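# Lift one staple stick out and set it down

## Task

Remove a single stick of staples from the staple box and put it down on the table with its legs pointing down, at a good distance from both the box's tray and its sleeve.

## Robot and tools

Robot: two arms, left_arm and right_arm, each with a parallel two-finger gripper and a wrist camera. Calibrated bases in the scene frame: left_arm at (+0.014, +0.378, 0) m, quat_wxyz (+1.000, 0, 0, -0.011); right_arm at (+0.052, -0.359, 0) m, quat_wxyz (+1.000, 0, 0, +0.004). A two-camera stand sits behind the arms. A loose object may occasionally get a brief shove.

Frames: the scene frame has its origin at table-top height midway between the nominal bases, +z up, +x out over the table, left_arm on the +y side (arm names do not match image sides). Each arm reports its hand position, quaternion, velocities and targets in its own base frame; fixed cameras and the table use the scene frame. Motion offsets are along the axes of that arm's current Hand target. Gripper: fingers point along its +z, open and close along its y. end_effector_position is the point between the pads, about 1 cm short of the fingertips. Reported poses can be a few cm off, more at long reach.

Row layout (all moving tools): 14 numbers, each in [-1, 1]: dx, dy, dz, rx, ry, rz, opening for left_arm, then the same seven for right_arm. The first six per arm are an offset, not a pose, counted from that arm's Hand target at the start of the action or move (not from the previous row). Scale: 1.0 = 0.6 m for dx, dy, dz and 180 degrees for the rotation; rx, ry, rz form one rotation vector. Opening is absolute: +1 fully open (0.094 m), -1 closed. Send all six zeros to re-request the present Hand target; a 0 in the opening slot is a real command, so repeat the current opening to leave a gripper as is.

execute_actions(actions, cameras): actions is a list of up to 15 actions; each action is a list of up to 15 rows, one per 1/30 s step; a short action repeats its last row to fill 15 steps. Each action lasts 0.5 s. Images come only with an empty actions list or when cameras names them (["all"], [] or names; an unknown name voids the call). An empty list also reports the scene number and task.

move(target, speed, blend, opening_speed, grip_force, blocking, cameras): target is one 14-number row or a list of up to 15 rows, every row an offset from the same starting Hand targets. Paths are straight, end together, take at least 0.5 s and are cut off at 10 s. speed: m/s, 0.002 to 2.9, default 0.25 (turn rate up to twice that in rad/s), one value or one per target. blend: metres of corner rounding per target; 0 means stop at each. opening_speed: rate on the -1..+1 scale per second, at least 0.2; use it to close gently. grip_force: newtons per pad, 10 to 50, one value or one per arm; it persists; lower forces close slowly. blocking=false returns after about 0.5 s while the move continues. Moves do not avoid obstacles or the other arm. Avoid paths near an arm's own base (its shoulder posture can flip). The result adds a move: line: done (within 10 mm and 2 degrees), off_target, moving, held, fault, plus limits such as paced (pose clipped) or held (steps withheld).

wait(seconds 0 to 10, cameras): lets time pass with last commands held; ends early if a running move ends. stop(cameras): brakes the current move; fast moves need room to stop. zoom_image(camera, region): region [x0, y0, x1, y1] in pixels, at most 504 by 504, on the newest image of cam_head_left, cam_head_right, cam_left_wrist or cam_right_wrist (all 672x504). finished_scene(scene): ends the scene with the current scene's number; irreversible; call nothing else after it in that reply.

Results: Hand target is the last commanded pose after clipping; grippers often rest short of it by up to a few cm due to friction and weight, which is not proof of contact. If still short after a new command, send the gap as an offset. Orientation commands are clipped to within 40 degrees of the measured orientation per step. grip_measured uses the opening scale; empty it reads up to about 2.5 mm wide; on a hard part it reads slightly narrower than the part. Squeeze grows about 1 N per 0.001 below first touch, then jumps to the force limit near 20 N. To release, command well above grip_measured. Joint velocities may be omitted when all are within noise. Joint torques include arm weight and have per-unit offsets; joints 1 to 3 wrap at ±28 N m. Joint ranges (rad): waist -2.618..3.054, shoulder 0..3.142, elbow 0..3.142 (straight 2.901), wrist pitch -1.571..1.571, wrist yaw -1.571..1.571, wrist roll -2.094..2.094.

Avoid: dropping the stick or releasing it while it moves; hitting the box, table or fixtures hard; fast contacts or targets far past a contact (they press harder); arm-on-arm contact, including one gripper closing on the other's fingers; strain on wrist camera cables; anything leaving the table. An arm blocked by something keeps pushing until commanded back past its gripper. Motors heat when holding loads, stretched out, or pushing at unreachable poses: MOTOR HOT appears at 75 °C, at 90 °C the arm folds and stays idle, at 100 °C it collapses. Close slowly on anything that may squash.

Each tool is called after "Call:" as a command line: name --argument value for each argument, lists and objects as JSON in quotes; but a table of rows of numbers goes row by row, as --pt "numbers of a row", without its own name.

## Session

Call:
execute_actions --actions '[]'

Call:
zoom_image --camera "cam_head_left" --region '[230, 270, 450, 420]'

Scene clock: 0.00 s.
left_arm: end_effector_position=(+0.4019, +0.0299, +0.1104) grip_measured=+1.000 end_effector_quat_wxyz=(+0.602, -0.106, +0.790, +0.056) | right_arm: end_effector_position=(+0.3835, -0.0196, +0.1230) grip_measured=+1.000 end_effector_quat_wxyz=(+0.607, +0.107, +0.779, -0.117)
Joint positions: left_arm=[-0.044 1.559 0.377 0.9 -0.26 -0.115 0.094] | right_arm=[0.162 1.476 0.34 0.867 0.472 0.071 0.094]
Joint velocities: within noise
Joint torques (N m): no reading
Motor temperatures (°C): left_arm=[25 30 39 31 25 25 28] | right_arm=[26 30 32 27 27 26 25]
Heat: left arm: 39 °C; right arm: 32 °C.
Hand target: left_arm +0.4021, +0.0301, +0.1107; +0.601, -0.106, +0.790, +0.057 | right_arm +0.3835, -0.0200, +0.1233; +0.605, +0.107, +0.780, -0.118
Tool commands: left_gripper/opening=+1.0 right_gripper/opening=+1.0

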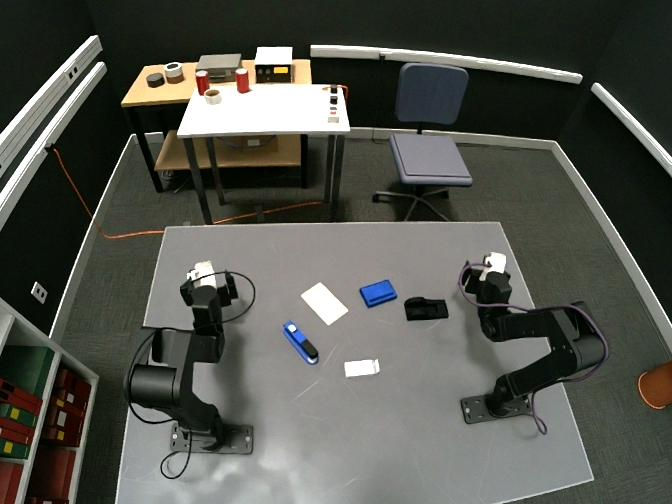

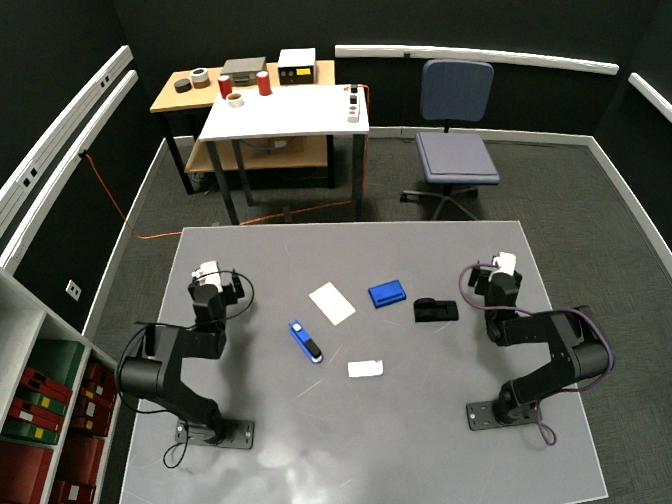

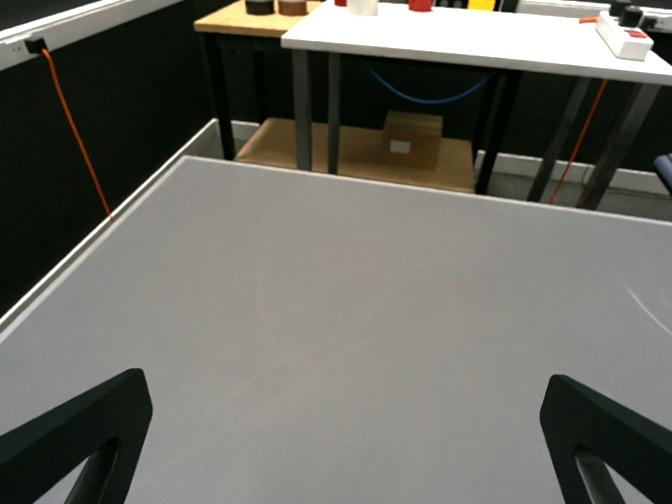

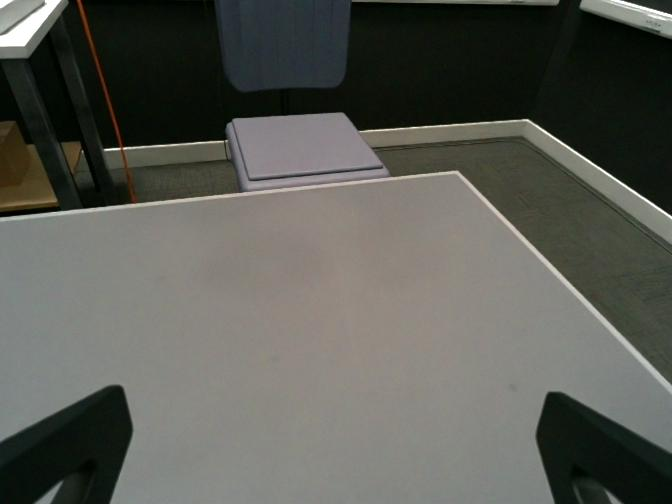

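Scaled by 2.291 from the camera's 672x504 image, which has a finer 960x720 frame.

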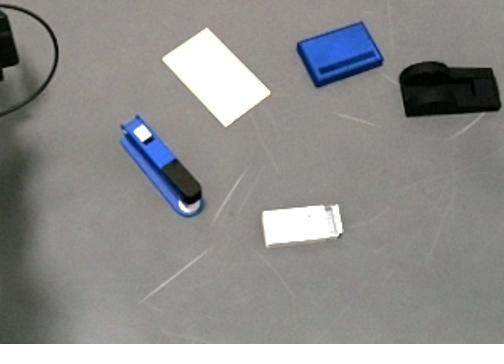

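Call:
move --target '[0.1142,-0.4005,-0.4732,0.4649,0.1426,0.2995,0.3,0.1288,0.3125,-0.4998,-0.5486,0.0972,-0.2964,0.3]' --cameras '["all"]' --speed 0.35

Scene clock: 9.87 s.
left_arm: end_effector_position=(+0.1778, -0.2670, +0.1257) grip_measured=+0.302 end_effector_quat_wxyz=(+0.270, +0.622, +0.698, -0.232) | right_arm: end_effector_position=(+0.1480, +0.2483, +0.1025) grip_measured=+0.302 end_effector_quat_wxyz=(-0.262, +0.667, -0.643, -0.269)
Joint positions: left_arm=[-0.745 1.233 0.796 -0.532 0.44 0.573 0.061] | right_arm=[0.674 1.172 0.654 -0.526 -0.591 -0.77 0.061]
Joint torques (N m): left_arm=[-0.68 -3.21 10.3 1.01 0.49 0.13] | right_arm=[0.47 -2.02 10.22 1.25 -0.52 -0.17]
Heat: left arm: 41 °C; right arm: 34 °C.
Hand target: left_arm +0.1752, -0.2719, +0.1311; +0.265, +0.629, +0.690, -0.242 | right_arm +0.1471, +0.2538, +0.1100; -0.262, +0.673, -0.633, -0.279
Off the commanded pose: left_arm 0.008 m, 2 deg | right_arm 0.009 m, 2 deg.
move: done

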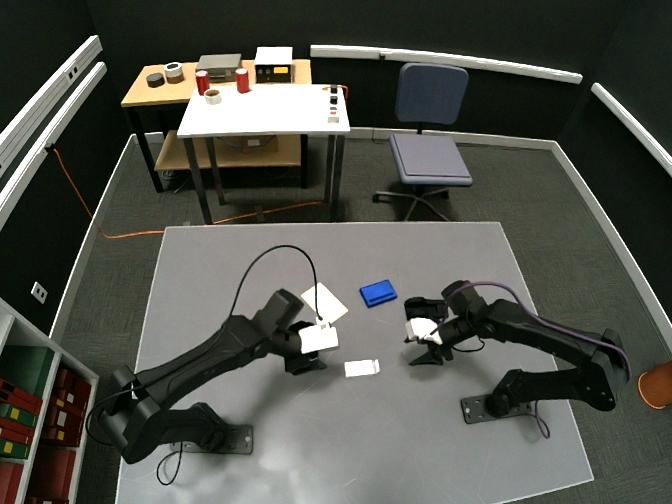

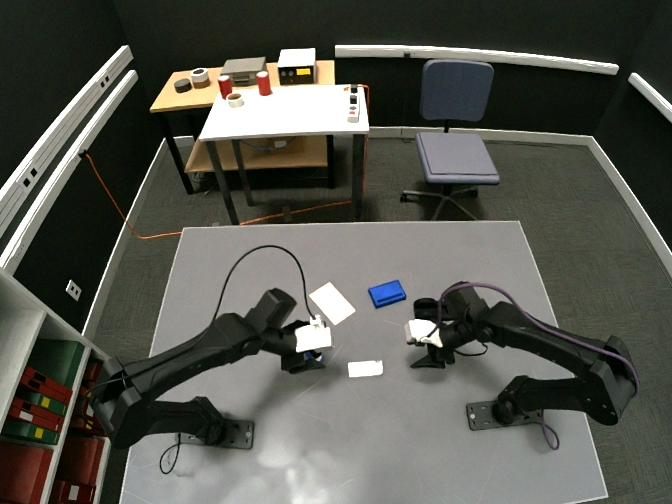

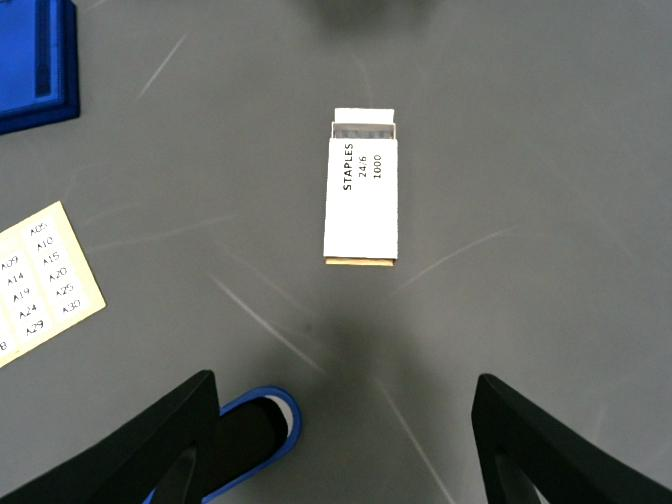

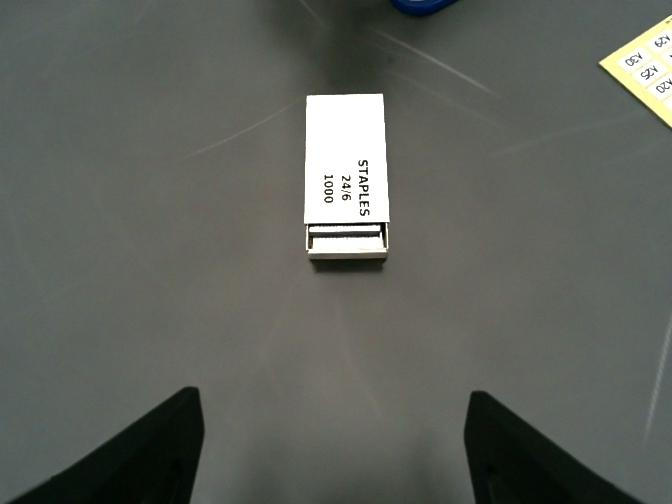

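Call:
zoom_image --camera "cam_right_wrist" --region '[290, 190, 410, 280]'

Call:
zoom_image --camera "cam_left_wrist" --region '[310, 90, 430, 280]'

Scaled by 4.200 from the camera's 672x504 image, which has a finer 960x720 frame.

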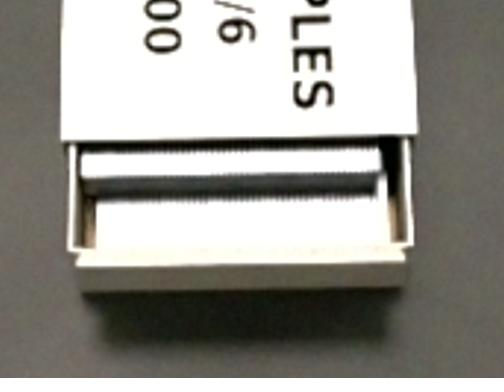

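Scaled by 2.653 from the camera's 672x504 image, which has a finer 960x720 frame.

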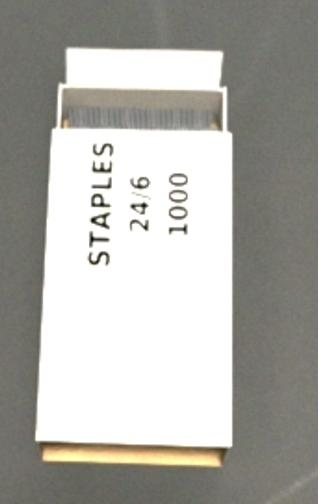

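Call:
move --target '[-0.0018,-0.0173,0.1473,0.0037,0,0.0041,0.2,0.0088,-0.0097,0.1149,0.0039,-0.0833,0.0039,0.2]' --cameras '["cam_left_wrist","cam_right_wrist"]' --speed 0.15

Scene clock: 14.10 s.
left_arm: end_effector_position=(+0.1730, -0.3346, +0.0768) grip_measured=+0.202 end_effector_quat_wxyz=(+0.272, +0.636, +0.679, -0.247) | right_arm: end_effector_position=(+0.1595, +0.3011, +0.0666) grip_measured=+0.202 end_effector_quat_wxyz=(-0.362, +0.626, -0.596, -0.349)
Joint positions: left_arm=[-0.919 1.499 0.77 -0.175 0.378 0.455 0.056] | right_arm=[0.727 1.437 0.408 0.319 -0.713 -0.555 0.056]
Joint torques (N m): left_arm=[-0.36 -5.75 5.96 1.45 0.17 -0.11] | right_arm=[0.5 -2.97 4.37 1.99 -0.47 0.1]
Heat: left arm: 41 °C; right arm: 34 °C.
Hand target: left_arm +0.1704, -0.3326, +0.0662; +0.263, +0.635, +0.684, -0.244 | right_arm +0.1502, +0.2991, +0.0576; -0.345, +0.625, -0.599, -0.362
Off the commanded pose: left_arm 0.011 m, 1 deg | right_arm 0.013 m, 2 deg.
move: off_target (left_arm, right_arm)
Images, in order (width x height): cam_left_wrist 672x504, cam_right_wrist 672x504.

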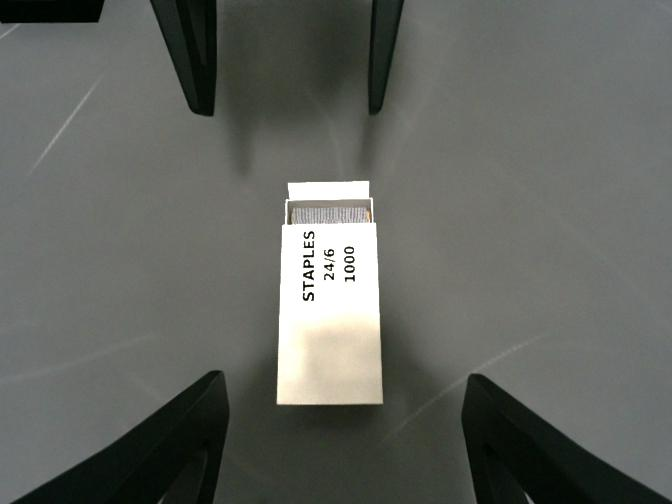

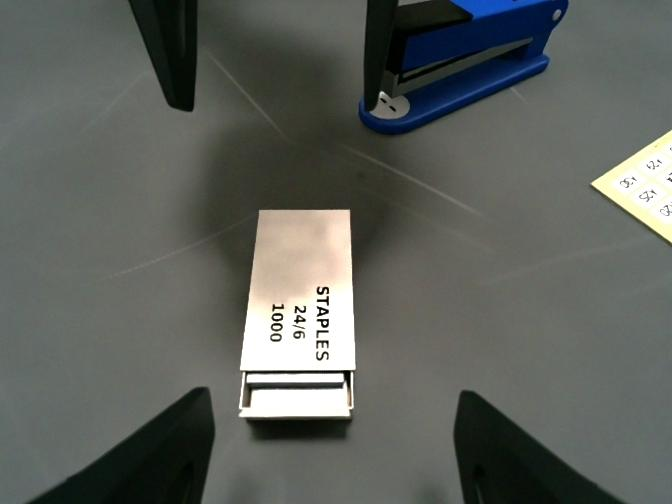

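Call:
move --target '[0.035,0.0092,0.0738,0,0,0,0.2,0.0357,0.0205,0.0437,0,0,0,0.2]' --cameras '["cam_left_wrist","cam_right_wrist"]' --speed 0.12

Scene clock: 16.13 s.
left_arm: end_effector_position=(+0.1807, -0.3486, +0.0297) grip_measured=+0.202 end_effector_quat_wxyz=(+0.272, +0.635, +0.679, -0.246) | right_arm: end_effector_position=(+0.1443, +0.3143, +0.0355) grip_measured=+0.202 end_effector_quat_wxyz=(-0.361, +0.627, -0.591, -0.357)
Joint positions: left_arm=[-0.928 1.678 0.727 0.051 0.371 0.446 0.056] | right_arm=[0.809 1.609 0.34 0.605 -0.666 -0.487 0.056]
Joint torques (N m): left_arm=[-0.55 -6.84 5.61 1.53 0.1 -0.07] | right_arm=[0.44 -3.47 3.4 2.1 -0.3 0.13]
Heat: left arm: 41 °C; right arm: 34 °C.
Hand target: left_arm +0.1769, -0.3462, +0.0193; +0.263, +0.635, +0.685, -0.244 | right_arm +0.1373, +0.3106, +0.0260; -0.345, +0.625, -0.599, -0.362
Off the commanded pose: left_arm 0.011 m, 1 deg | right_arm 0.012 m, 2 deg.
move: off_target (left_arm, right_arm)
Images, in order (width x height): cam_left_wrist 672x504, cam_right_wrist 672x504.

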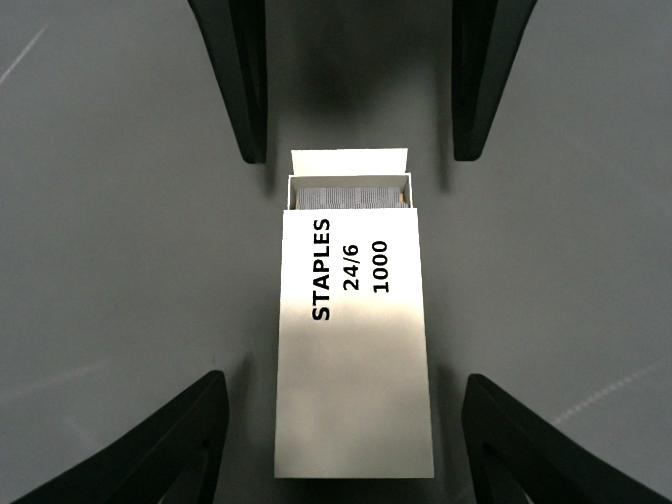

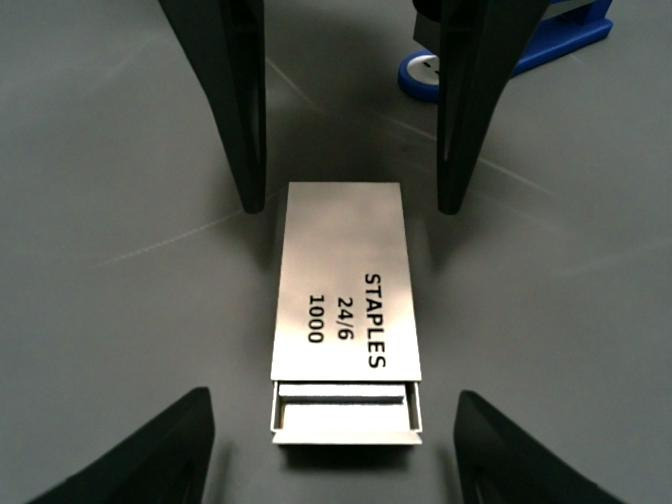

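Call:
move --target '[0.0167,-0.0033,0.0186,0,0,0,0.2,0.0129,-0.0055,0.021,0,0,0,0.2]' --cameras '["cam_left_wrist","cam_right_wrist"]' --speed 0.06

Scene clock: 18.17 s.
left_arm: end_effector_position=(+0.1792, -0.3498, +0.0163) grip_measured=+0.202 end_effector_quat_wxyz=(+0.274, +0.635, +0.678, -0.247) | right_arm: end_effector_position=(+0.1444, +0.3183, +0.0192) grip_measured=+0.202 end_effector_quat_wxyz=(-0.356, +0.627, -0.594, -0.357)
Joint positions: left_arm=[-0.934 1.72 0.699 0.126 0.368 0.441 0.056] | right_arm=[0.821 1.713 0.34 0.704 -0.657 -0.477 0.056]
Joint torques (N m): left_arm=[-0.4 -6.57 5.01 1.56 0.13 -0.07] | right_arm=[0.51 -3.73 4.03 2.08 -0.29 0.14]
Heat: left arm: 41 °C; right arm: 34 °C.
Hand target: left_arm +0.1749, -0.3464, +0.0043; +0.263, +0.635, +0.685, -0.244 | right_arm +0.1402, +0.3178, +0.0129; -0.345, +0.625, -0.599, -0.362
Off the commanded pose: left_arm 0.013 m, 2 deg | right_arm 0.007 m, 2 deg.
move: off_target (left_arm)
Images, in order (width x height): cam_left_wrist 672x504, cam_right_wrist 672x504.

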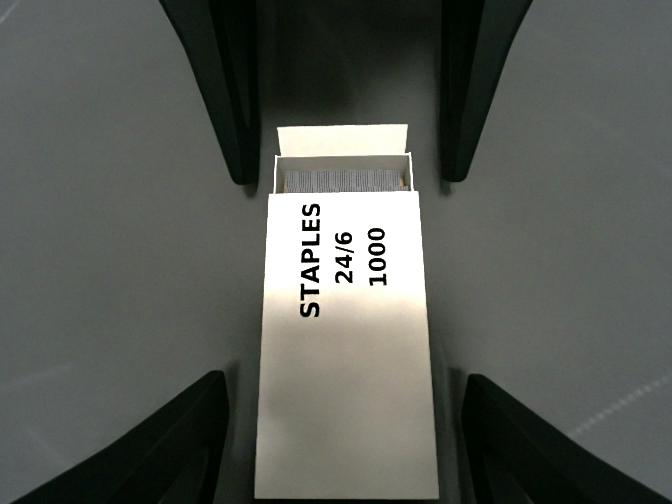

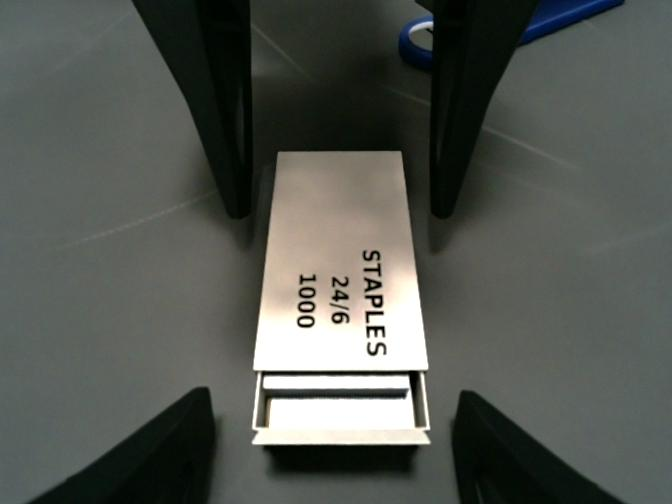

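Call:
move --target '[0.0122,0,-0.0065,0,0,0,0.2,-0.005,-0.0028,0.0087,0,0,0,0.2]' --cameras '["cam_left_wrist","cam_right_wrist"]' --speed 0.06

Scene clock: 19.87 s.
left_arm: end_effector_position=(+0.1769, -0.3467, +0.0124) grip_measured=+0.202 end_effector_quat_wxyz=(+0.275, +0.636, +0.678, -0.247) | right_arm: end_effector_position=(+0.1419, +0.3204, +0.0167) grip_measured=+0.202 end_effector_quat_wxyz=(-0.354, +0.627, -0.594, -0.358)
Joint positions: left_arm=[-0.934 1.72 0.676 0.152 0.368 0.442 0.056] | right_arm=[0.834 1.728 0.34 0.72 -0.649 -0.467 0.056]
Joint torques (N m): left_arm=[0.66 -7.66 4.3 1.35 0.16 0.03] | right_arm=[0.55 -3.62 5.85 1.97 -0.25 0.15]
Heat: left arm: 41 °C; right arm: 34 °C.
Hand target: left_arm +0.1743, -0.3383, +0.0023; +0.263, +0.635, +0.684, -0.244 | right_arm +0.1417, +0.3238, +0.0129; -0.345, +0.625, -0.599, -0.362
Off the commanded pose: left_arm 0.013 m, 2 deg | right_arm 0.005 m, 1 deg.
move: off_target (left_arm)
Images, in order (width x height): cam_left_wrist 672x504, cam_right_wrist 672x504.

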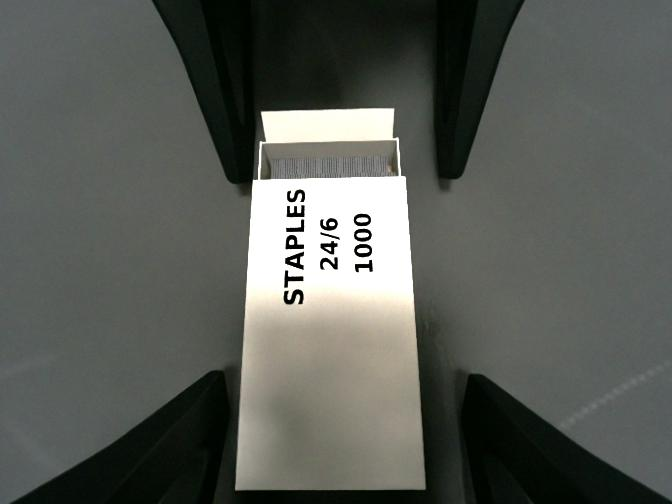

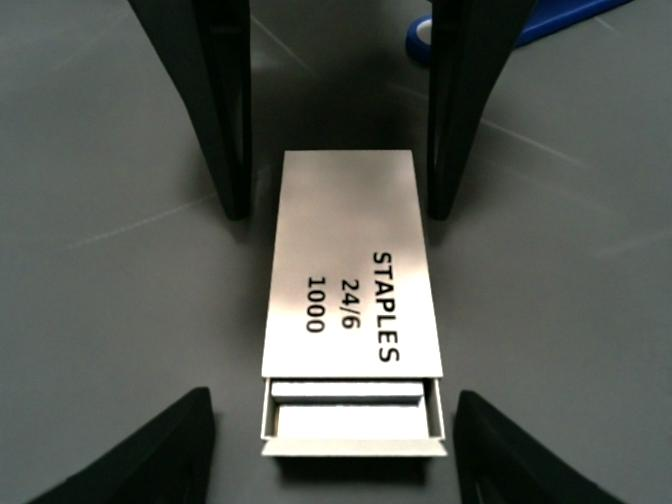

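Call:
move --target '[0.0117,0.006,-0.015,0,0,0,0.2,0,0,0,0,0,0,0.2]' --cameras '["cam_left_wrist","cam_right_wrist"]' --speed 0.06

Scene clock: 21.83 s.
left_arm: end_effector_position=(+0.1797, -0.3424, +0.0115) grip_measured=+0.202 end_effector_quat_wxyz=(+0.279, +0.639, +0.671, -0.251) | right_arm: end_effector_position=(+0.1419, +0.3204, +0.0167) grip_measured=+0.202 end_effector_quat_wxyz=(-0.354, +0.627, -0.594, -0.358)
Joint positions: left_arm=[-0.91 1.72 0.662 0.168 0.393 0.471 0.056] | right_arm=[0.834 1.728 0.34 0.72 -0.649 -0.467 0.056]
Joint torques (N m): left_arm=[1.39 -10.39 3.88 0.98 0.19 0.01] | right_arm=[0.58 -3.62 5.86 1.96 -0.26 0.14]
Heat: left arm: 40 °C; right arm: 34 °C.
Hand target: left_arm +0.1770, -0.3268, +0.0042; +0.263, +0.635, +0.685, -0.244 | right_arm +0.1417, +0.3238, +0.0129; -0.345, +0.625, -0.599, -0.362
Off the commanded pose: left_arm 0.017 m, 3 deg | right_arm 0.005 m, 1 deg.
move: off_target (left_arm)
Images, in order (width x height): cam_left_wrist 672x504, cam_right_wrist 672x504.

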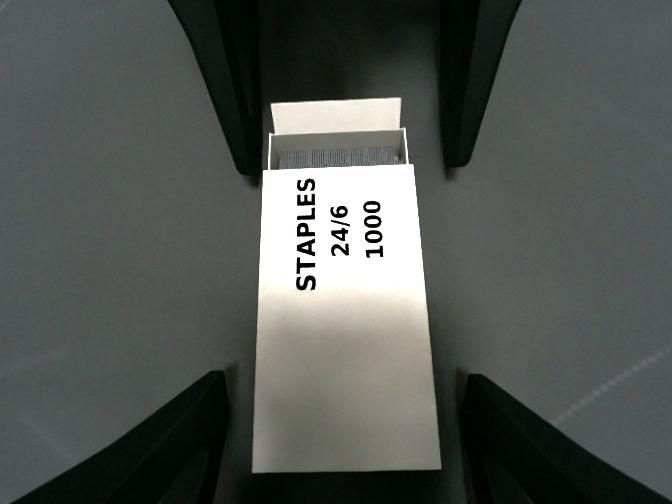

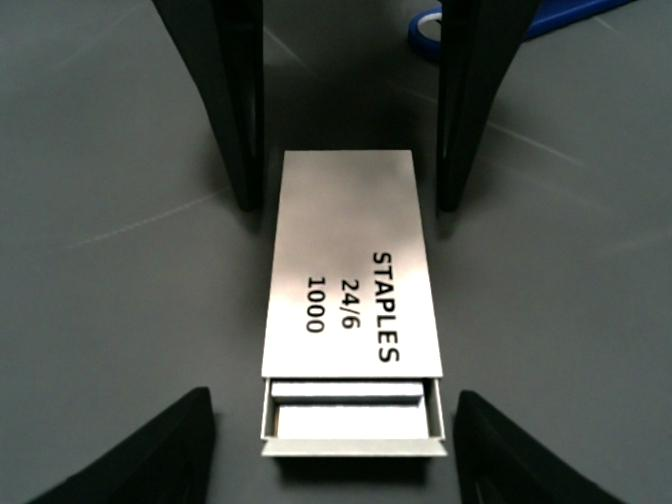

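Call:
move --target '[0,0,0,0,0,0,-0.2,0,0,0,0,0,0,0.2]' --cameras '["cam_left_wrist","cam_right_wrist"]' --opening_speed 0.3 --grip_force '[12,18]'

Scene clock: 24.93 s.
left_arm: end_effector_position=(+0.1796, -0.3424, +0.0115) grip_measured=-0.183 end_effector_quat_wxyz=(+0.279, +0.640, +0.671, -0.251) | right_arm: end_effector_position=(+0.1419, +0.3204, +0.0167) grip_measured=+0.202 end_effector_quat_wxyz=(-0.354, +0.627, -0.594, -0.358)
Joint positions: left_arm=[-0.91 1.72 0.662 0.168 0.394 0.472 0.038] | right_arm=[0.834 1.728 0.34 0.72 -0.649 -0.467 0.056]
Joint torques (N m): left_arm=[1.22 -10.1 3.88 1.02 0.16 0.01] | right_arm=[0.55 -3.6 5.86 1.96 -0.25 0.14]
Heat: left arm: 40 °C; right arm: 34 °C.
Hand target: left_arm +0.1770, -0.3268, +0.0042; +0.263, +0.635, +0.685, -0.244 | right_arm +0.1417, +0.3238, +0.0129; -0.345, +0.625, -0.599, -0.362
Off the commanded pose: left_arm 0.017 m, 3 deg | right_arm 0.005 m, 1 deg.
grip_force (N): 12, 18
move: off_target (left_arm)
Images, in order (width x height): cam_left_wrist 672x504, cam_right_wrist 672x504.

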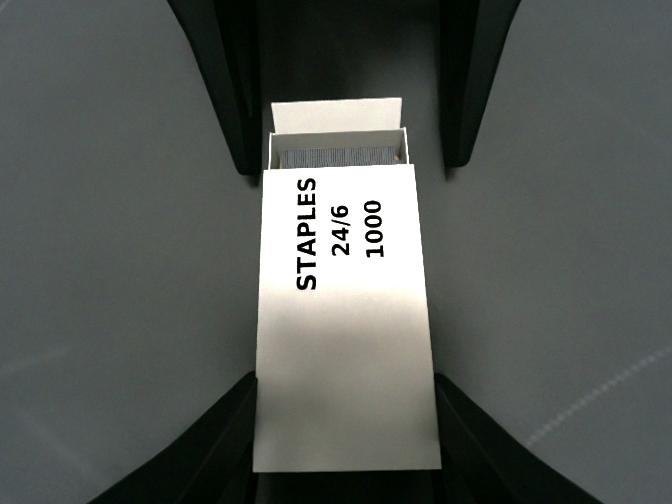

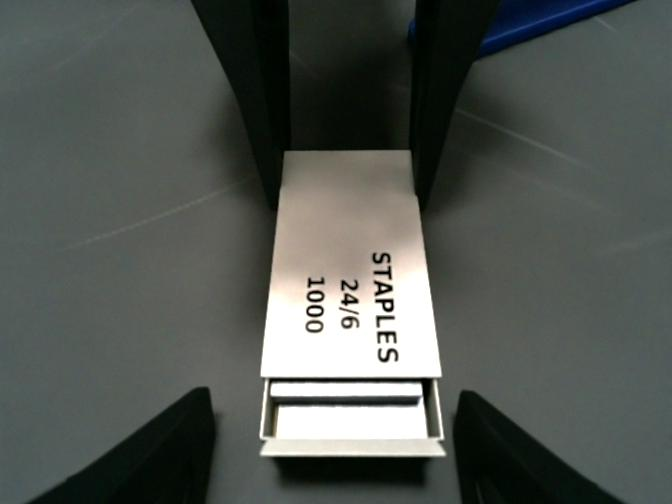

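Call:
move --target '[0,0,0,0,0,0,-0.2,0,-0.009,0,0,0,0,0.0]' --speed 0.05 --cameras '["cam_right_wrist","cam_left_wrist","cam_head_left"]'

Scene clock: 27.43 s.
left_arm: end_effector_position=(+0.1796, -0.3424, +0.0115) grip_measured=-0.188 end_effector_quat_wxyz=(+0.279, +0.640, +0.671, -0.251) | right_arm: end_effector_position=(+0.1460, +0.3226, +0.0170) grip_measured=+0.002 end_effector_quat_wxyz=(-0.356, +0.626, -0.595, -0.357)
Joint positions: left_arm=[-0.91 1.72 0.662 0.168 0.394 0.472 0.038] | right_arm=[0.83 1.739 0.353 0.719 -0.649 -0.467 0.047]
Joint torques (N m): left_arm=[1.46 -10.37 3.88 1.03 0.13 0.04] | right_arm=[-0.62 -3.84 6.13 1.8 -0.38 0]
Heat: left arm: 40 °C; right arm: 34 °C.
Hand target: left_arm +0.1770, -0.3268, +0.0042; +0.263, +0.635, +0.685, -0.244 | right_arm +0.1472, +0.3241, +0.0129; -0.345, +0.625, -0.599, -0.362
Off the commanded pose: left_arm 0.017 m, 3 deg | right_arm 0.005 m, 1 deg.
grip_force (N): 12, 18
move: off_target (left_arm)
Images, in order (width x height): cam_head_left 672x504, cam_left_wrist 672x504, cam_right_wrist 672x504.

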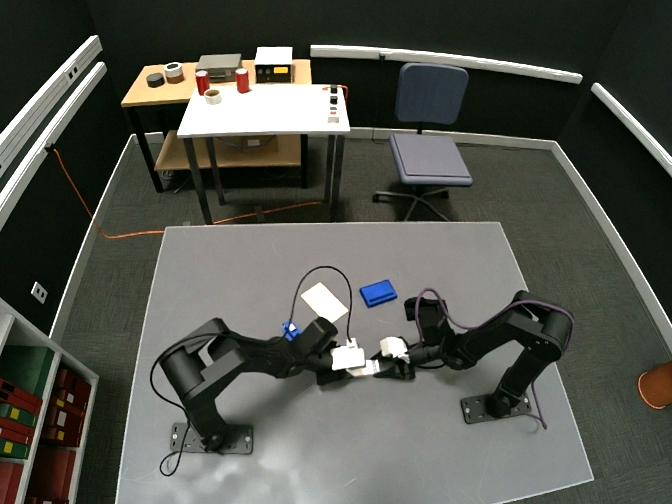

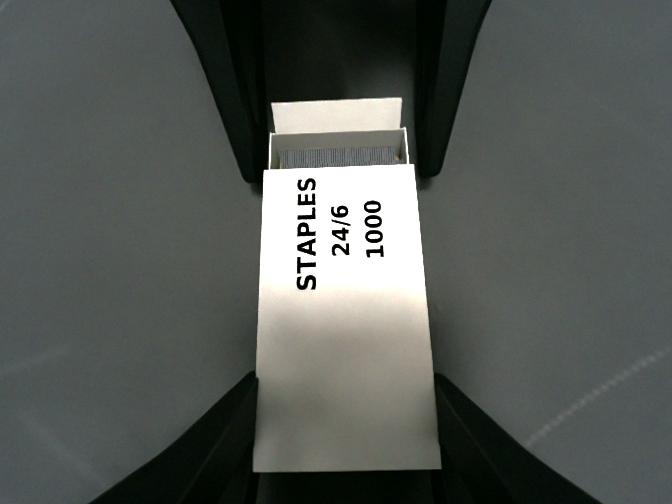

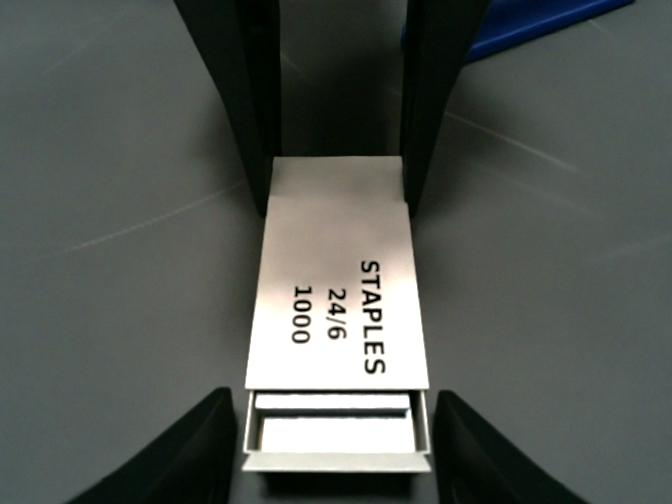

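Call:
move --target '[0,0,0,0,0,0,-0.19,0,0,0,0,0,0,-0.26]' --speed 0.05 --opening_speed 0.3 --cameras '["cam_right_wrist","cam_left_wrist"]'

Scene clock: 28.67 s.
left_arm: end_effector_position=(+0.1796, -0.3424, +0.0115) grip_measured=-0.188 end_effector_quat_wxyz=(+0.279, +0.640, +0.671, -0.251) | right_arm: end_effector_position=(+0.1459, +0.3225, +0.0170) grip_measured=-0.190 end_effector_quat_wxyz=(-0.356, +0.626, -0.595, -0.357)
Joint positions: left_arm=[-0.91 1.72 0.662 0.168 0.394 0.472 0.038] | right_arm=[0.83 1.739 0.353 0.719 -0.649 -0.467 0.038]
Joint torques (N m): left_arm=[1.33 -10.25 3.79 1.06 0.15 0.02] | right_arm=[-0.61 -3.85 6.15 1.79 -0.39 -0.01]
Heat: left arm: 40 °C; right arm: 34 °C.
Hand target: left_arm +0.1771, -0.3268, +0.0042; +0.263, +0.635, +0.685, -0.244 | right_arm +0.1471, +0.3241, +0.0129; -0.345, +0.625, -0.599, -0.362
Off the commanded pose: left_arm 0.017 m, 3 deg | right_arm 0.004 m, 1 deg.
grip_force (N): 12, 18
move: off_target (left_arm)
Images, in order (width x height): cam_left_wrist 672x504, cam_right_wrist 672x504.

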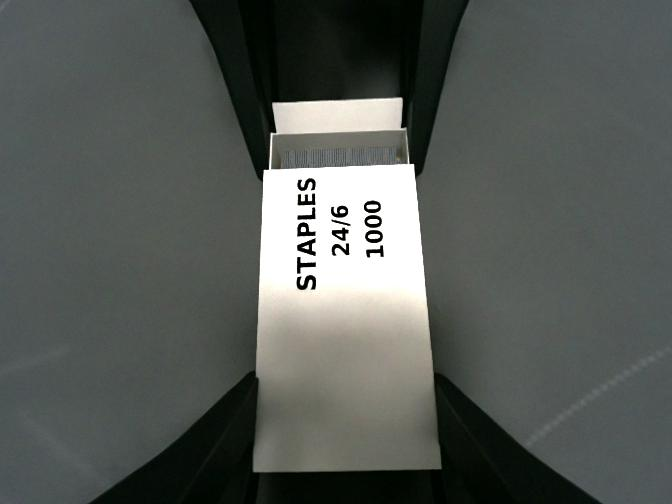

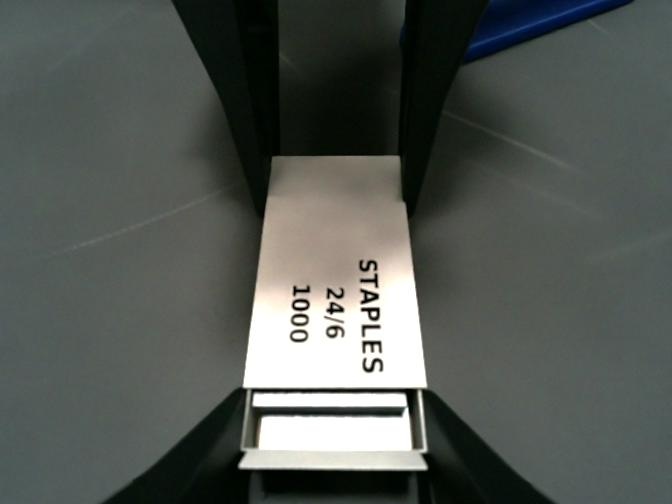

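Call:
move --target '[0,0,0,0,0,0,-0.18,0.0292,0,-0.0505,0,0,0,-0.26]' --speed 0.04 --cameras '["cam_right_wrist","cam_left_wrist"]'

Scene clock: 30.33 s.
left_arm: end_effector_position=(+0.1823, -0.3411, +0.0116) grip_measured=-0.180 end_effector_quat_wxyz=(+0.281, +0.637, +0.673, -0.250) | right_arm: end_effector_position=(+0.1522, +0.2961, +0.0157) grip_measured=-0.190 end_effector_quat_wxyz=(-0.355, +0.627, -0.591, -0.363)
Joint positions: left_arm=[-0.903 1.72 0.662 0.169 0.394 0.472 0.039] | right_arm=[0.712 1.707 0.313 0.668 -0.755 -0.565 0.038]
Joint torques (N m): left_arm=[0.84 -10.43 3.96 1.03 0.16 0.01] | right_arm=[-0.9 -6.79 2.7 1.49 -0.29 -0.08]
Heat: left arm: 40 °C; right arm: 34 °C.
Hand target: left_arm +0.1771, -0.3268, +0.0042; +0.263, +0.635, +0.685, -0.244 | right_arm +0.1486, +0.2891, +0.0128; -0.345, +0.625, -0.599, -0.362
Off the commanded pose: left_arm 0.017 m, 3 deg | right_arm 0.008 m, 2 deg.
grip_force (N): 12, 18
move: off_target (left_arm)
Images, in order (width x height): cam_left_wrist 672x504, cam_right_wrist 672x504.

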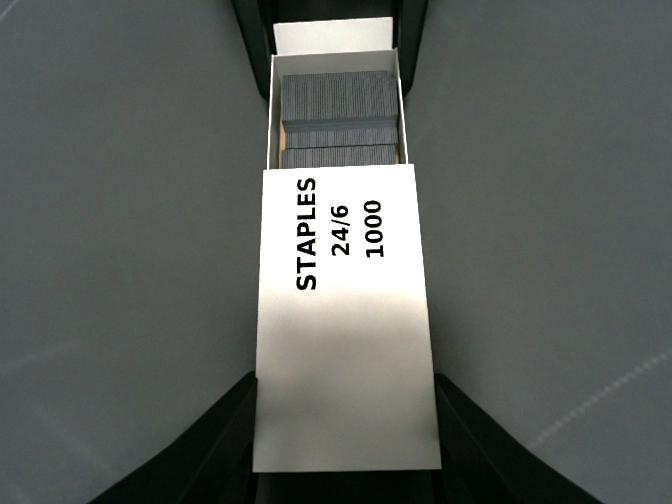

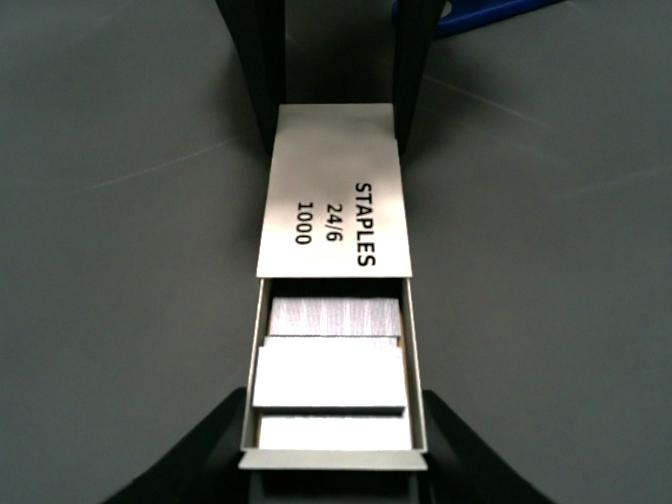

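Call:
move --pt "0 0 0 0 0 0 0.1 0 0 0 0 0 0 0.1" --pt "-0.0495 0 -0.1795 0 0 0 0.1 -0.1277 0 -0.1122 0 0 0 0.1" --pt "0.0188 0 -0.353 0 0 0 0.1 -0.1752 -0.0065 -0.0532 0.2599 0.2591 0.4501 -0.4" --speed '[0.1,0.12,0.35]' --blend '[0,0.03,0]' --opening_speed 1.0 --cameras '["cam_right_wrist","cam_left_wrist","cam_head_left"]'

Scene clock: 39.73 s.
left_arm: end_effector_position=(+0.1667, -0.1746, +0.1398) grip_measured=+0.098 end_effector_quat_wxyz=(+0.247, +0.632, +0.695, -0.238) | right_arm: end_effector_position=(+0.1488, +0.3120, +0.1232) grip_measured=-0.398 end_effector_quat_wxyz=(+0.004, -0.029, +1.000, +0.010)
Joint positions: left_arm=[-0.359 1.074 0.807 -0.968 0.627 1.008 0.052] | right_arm=[1.122 1.832 1.592 -1.31 -0.001 1.064 0.028]
Joint torques (N m): left_arm=[0.57 -4.27 9.89 0.55 0.64 0.16] | right_arm=[-0.5 -6.17 9.33 0.22 -0.01 0.12]
Heat: left arm: 41 °C; right arm: 35 °C.
Hand target: left_arm +0.1660, -0.1770, +0.1540; +0.263, +0.635, +0.685, -0.244 | right_arm +0.1516, +0.3142, +0.1199; -0.001, -0.021, +1.000, +0.001
Off the commanded pose: left_arm 0.014 m, 2 deg | right_arm 0.005 m, 2 deg.
grip_force (N): 12, 18
move: off_target (left_arm)
Images, in order (width x height): cam_head_left 672x504, cam_left_wrist 672x504, cam_right_wrist 672x504.

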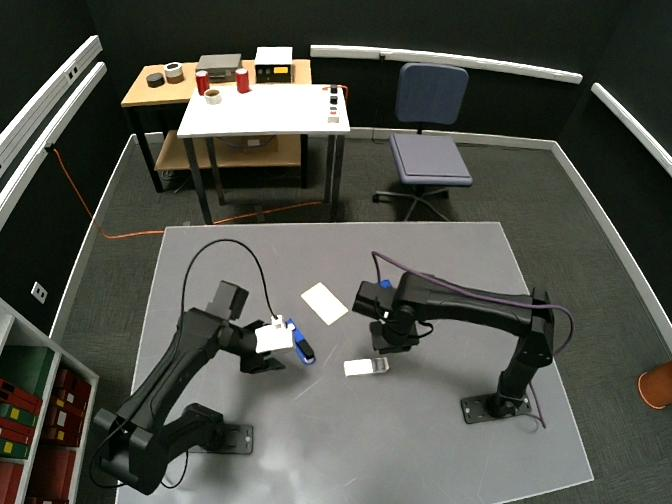

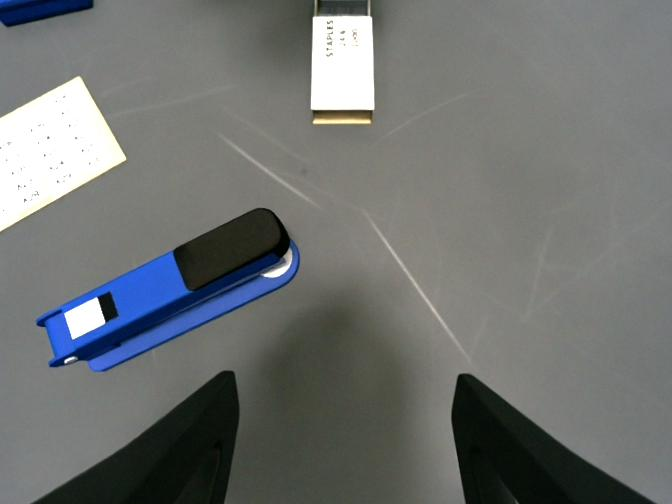

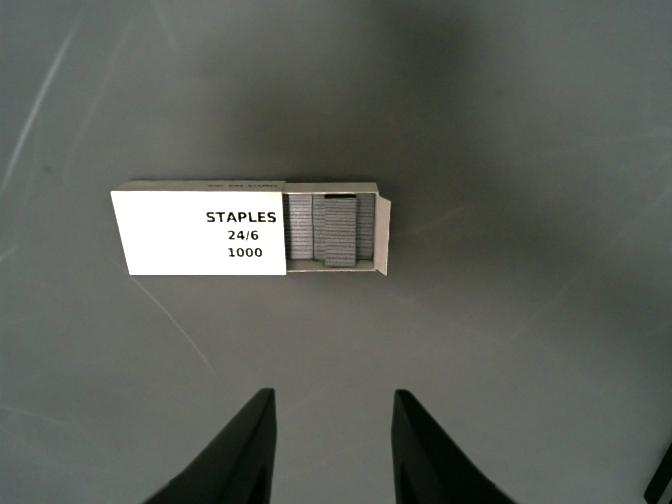

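Call:
move --target '[0,0,0,0,0,0,0.1,-0.0215,-0.006,0.1133,0,0,0,-0.6]' --speed 0.12 --cameras '["cam_right_wrist"]'

Scene clock: 42.23 s.
left_arm: end_effector_position=(+0.1667, -0.1746, +0.1398) grip_measured=+0.098 end_effector_quat_wxyz=(+0.247, +0.632, +0.695, -0.238) | right_arm: end_effector_position=(+0.1648, +0.3151, +0.0650) grip_measured=-0.598 end_effector_quat_wxyz=(+0.007, -0.019, +1.000, +0.015)
Joint positions: left_arm=[-0.359 1.074 0.807 -0.968 0.627 1.008 0.052] | right_arm=[1.085 1.883 1.426 -1.08 -0.002 1.047 0.019]
Joint torques (N m): left_arm=[0.77 -4.05 10.06 0.53 0.63 0.15] | right_arm=[-0.5 -6.89 5.19 0.52 -0.01 -0.11]
Heat: left arm: 41 °C; right arm: 35 °C.
Hand target: left_arm +0.1660, -0.1770, +0.1540; +0.263, +0.635, +0.685, -0.244 | right_arm +0.1646, +0.3112, +0.0519; -0.001, -0.021, +1.000, +0.001
Off the commanded pose: left_arm 0.014 m, 2 deg | right_arm 0.014 m, 2 deg.
grip_force (N): 12, 18
move: off_target (left_arm, right_arm)
Images, in order (width x height): cam_right_wrist 672x504.

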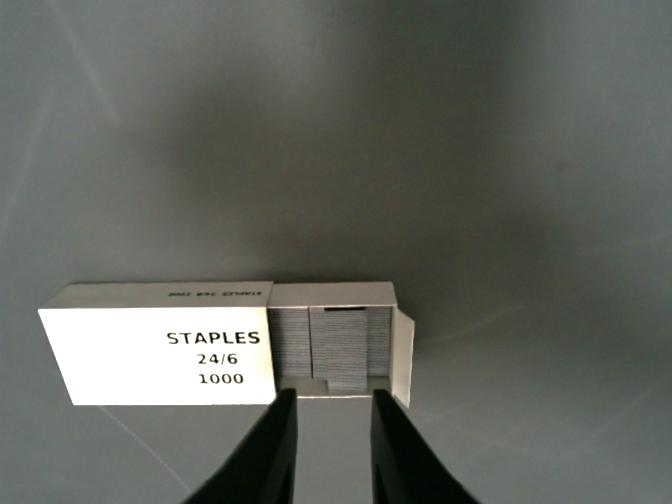

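Call:
move --target '[0,0,0,0,0,0,0.1,0.015,-0.0062,0.0333,0,0,0,-0.6]' --speed 0.06 --cameras '["cam_right_wrist"]'

Scene clock: 44.63 s.
left_arm: end_effector_position=(+0.1667, -0.1746, +0.1398) grip_measured=+0.098 end_effector_quat_wxyz=(+0.247, +0.632, +0.695, -0.238) | right_arm: end_effector_position=(+0.1594, +0.3107, +0.0437) grip_measured=-0.598 end_effector_quat_wxyz=(+0.006, -0.023, +1.000, +0.014)
Joint positions: left_arm=[-0.359 1.074 0.807 -0.968 0.627 1.008 0.052] | right_arm=[1.093 1.883 1.339 -0.996 -0.002 1.047 0.019]
Joint torques (N m): left_arm=[0.39 -4.18 9.98 0.55 0.65 0.12] | right_arm=[0.42 -7.12 4.83 0.53 0 0.09]
Heat: left arm: 41 °C; right arm: 34 °C.
Hand target: left_arm +0.1660, -0.1770, +0.1540; +0.263, +0.635, +0.685, -0.244 | right_arm +0.1557, +0.3071, +0.0319; -0.001, -0.021, +1.000, +0.000
Off the commanded pose: left_arm 0.014 m, 2 deg | right_arm 0.013 m, 2 deg.
grip_force (N): 12, 18
move: off_target (left_arm, right_arm)
Images, in order (width x height): cam_right_wrist 672x504.

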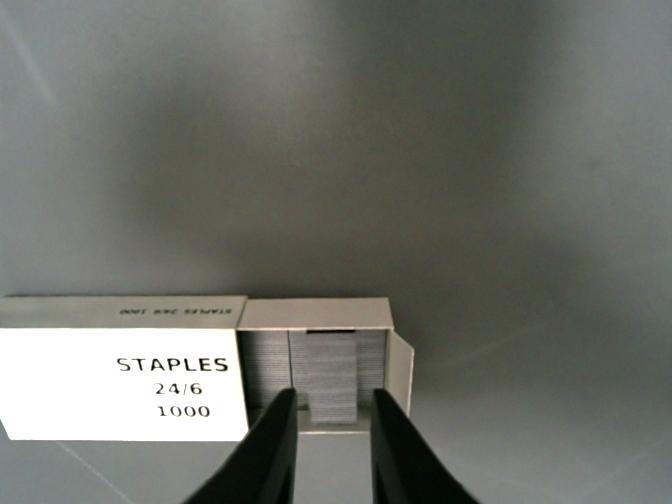

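Call:
move --target '[0,0,0,0,0,0,0.1,0.0083,0,0.0215,0,0,0,-0.6]' --speed 0.04 --cameras '["cam_right_wrist"]'

Scene clock: 46.20 s.
left_arm: end_effector_position=(+0.1667, -0.1746, +0.1398) grip_measured=+0.098 end_effector_quat_wxyz=(+0.247, +0.632, +0.695, -0.238) | right_arm: end_effector_position=(+0.1551, +0.3116, +0.0338) grip_measured=-0.598 end_effector_quat_wxyz=(+0.008, -0.024, +1.000, +0.018)
Joint positions: left_arm=[-0.359 1.074 0.807 -0.968 0.627 1.008 0.052] | right_arm=[1.105 1.883 1.297 -0.945 -0.002 1.057 0.019]
Joint torques (N m): left_arm=[0.46 -4.07 10.11 0.54 0.63 0.11] | right_arm=[0.42 -6.48 4.68 0.57 0 0.14]
Heat: left arm: 41 °C; right arm: 34 °C.
Hand target: left_arm +0.1660, -0.1770, +0.1540; +0.263, +0.635, +0.685, -0.244 | right_arm +0.1508, +0.3068, +0.0190; -0.001, -0.021, +1.000, +0.000
Off the commanded pose: left_arm 0.014 m, 2 deg | right_arm 0.016 m, 2 deg.
grip_force (N): 12, 18
move: off_target (left_arm, right_arm)
Images, in order (width x height): cam_right_wrist 672x504.

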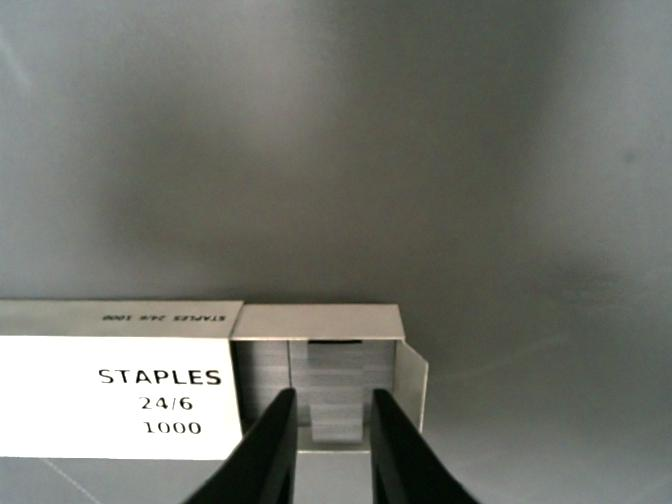

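Call:
move --target '[0,0,0,0,0,0,0.1,0,-0.001,0.0117,0,0,0,-0.62]' --speed 0.04 --cameras '["cam_right_wrist"]'

Scene clock: 47.30 s.
left_arm: end_effector_position=(+0.1667, -0.1746, +0.1398) grip_measured=+0.098 end_effector_quat_wxyz=(+0.247, +0.632, +0.695, -0.238) | right_arm: end_effector_position=(+0.1551, +0.3116, +0.0271) grip_measured=-0.618 end_effector_quat_wxyz=(+0.008, -0.024, +1.000, +0.018)
Joint positions: left_arm=[-0.359 1.074 0.807 -0.968 0.627 1.008 0.052] | right_arm=[1.105 1.891 1.279 -0.918 -0.002 1.057 0.018]
Joint torques (N m): left_arm=[0.38 -4.16 10.14 0.5 0.61 0.12] | right_arm=[0.36 -6.42 4.64 0.56 0 0.12]
Heat: left arm: 41 °C; right arm: 34 °C.
Hand target: left_arm +0.1660, -0.1770, +0.1540; +0.263, +0.635, +0.685, -0.244 | right_arm +0.1508, +0.3063, +0.0121; -0.001, -0.021, +1.000, +0.001
Off the commanded pose: left_arm 0.014 m, 2 deg | right_arm 0.017 m, 2 deg.
grip_force (N): 12, 18
move: off_target (left_arm, right_arm)
Images, in order (width x height): cam_right_wrist 672x504.

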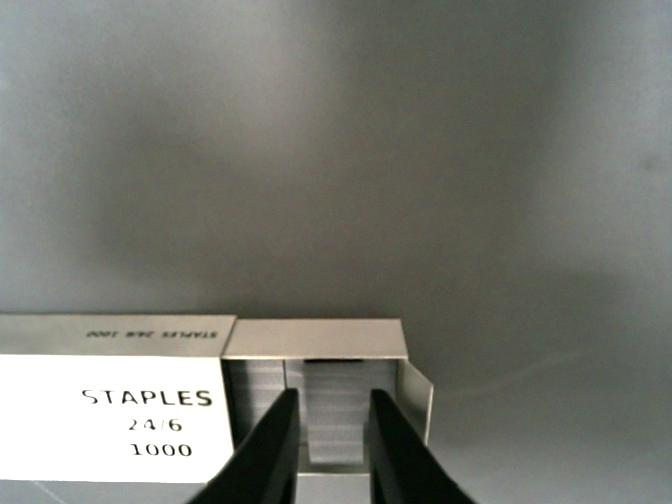

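Call:
move --target '[0,0,0,0,0,0,0.1,0,0,0,0,0,0,-0.78]' --speed 0.04 --opening_speed 0.3 --grip_force '[12,20]' --cameras '["cam_right_wrist"]'

Scene clock: 48.33 s.
left_arm: end_effector_position=(+0.1667, -0.1746, +0.1398) grip_measured=+0.098 end_effector_quat_wxyz=(+0.247, +0.632, +0.695, -0.238) | right_arm: end_effector_position=(+0.1551, +0.3117, +0.0271) grip_measured=-0.778 end_effector_quat_wxyz=(+0.009, -0.024, +1.000, +0.019)
Joint positions: left_arm=[-0.359 1.074 0.807 -0.968 0.627 1.008 0.052] | right_arm=[1.105 1.891 1.279 -0.918 -0.002 1.057 0.01]
Joint torques (N m): left_arm=[0.59 -4.26 10.02 0.51 0.66 0.13] | right_arm=[0.38 -6.43 4.63 0.55 0 0.11]
Heat: left arm: 41 °C; right arm: 34 °C.
Hand target: left_arm +0.1660, -0.1770, +0.1540; +0.263, +0.635, +0.685, -0.244 | right_arm +0.1508, +0.3063, +0.0121; -0.001, -0.021, +1.000, +0.001
Off the commanded pose: left_arm 0.014 m, 2 deg | right_arm 0.017 m, 2 deg.
grip_force (N): 12, 20
move: off_target (left_arm, right_arm)
Images, in order (width x height): cam_right_wrist 672x504.

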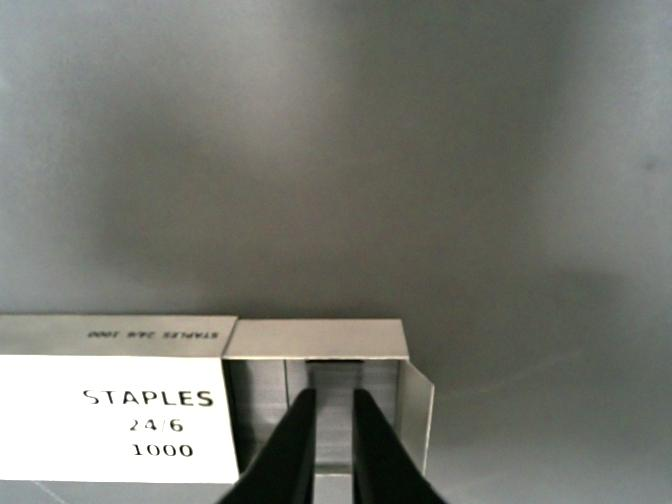

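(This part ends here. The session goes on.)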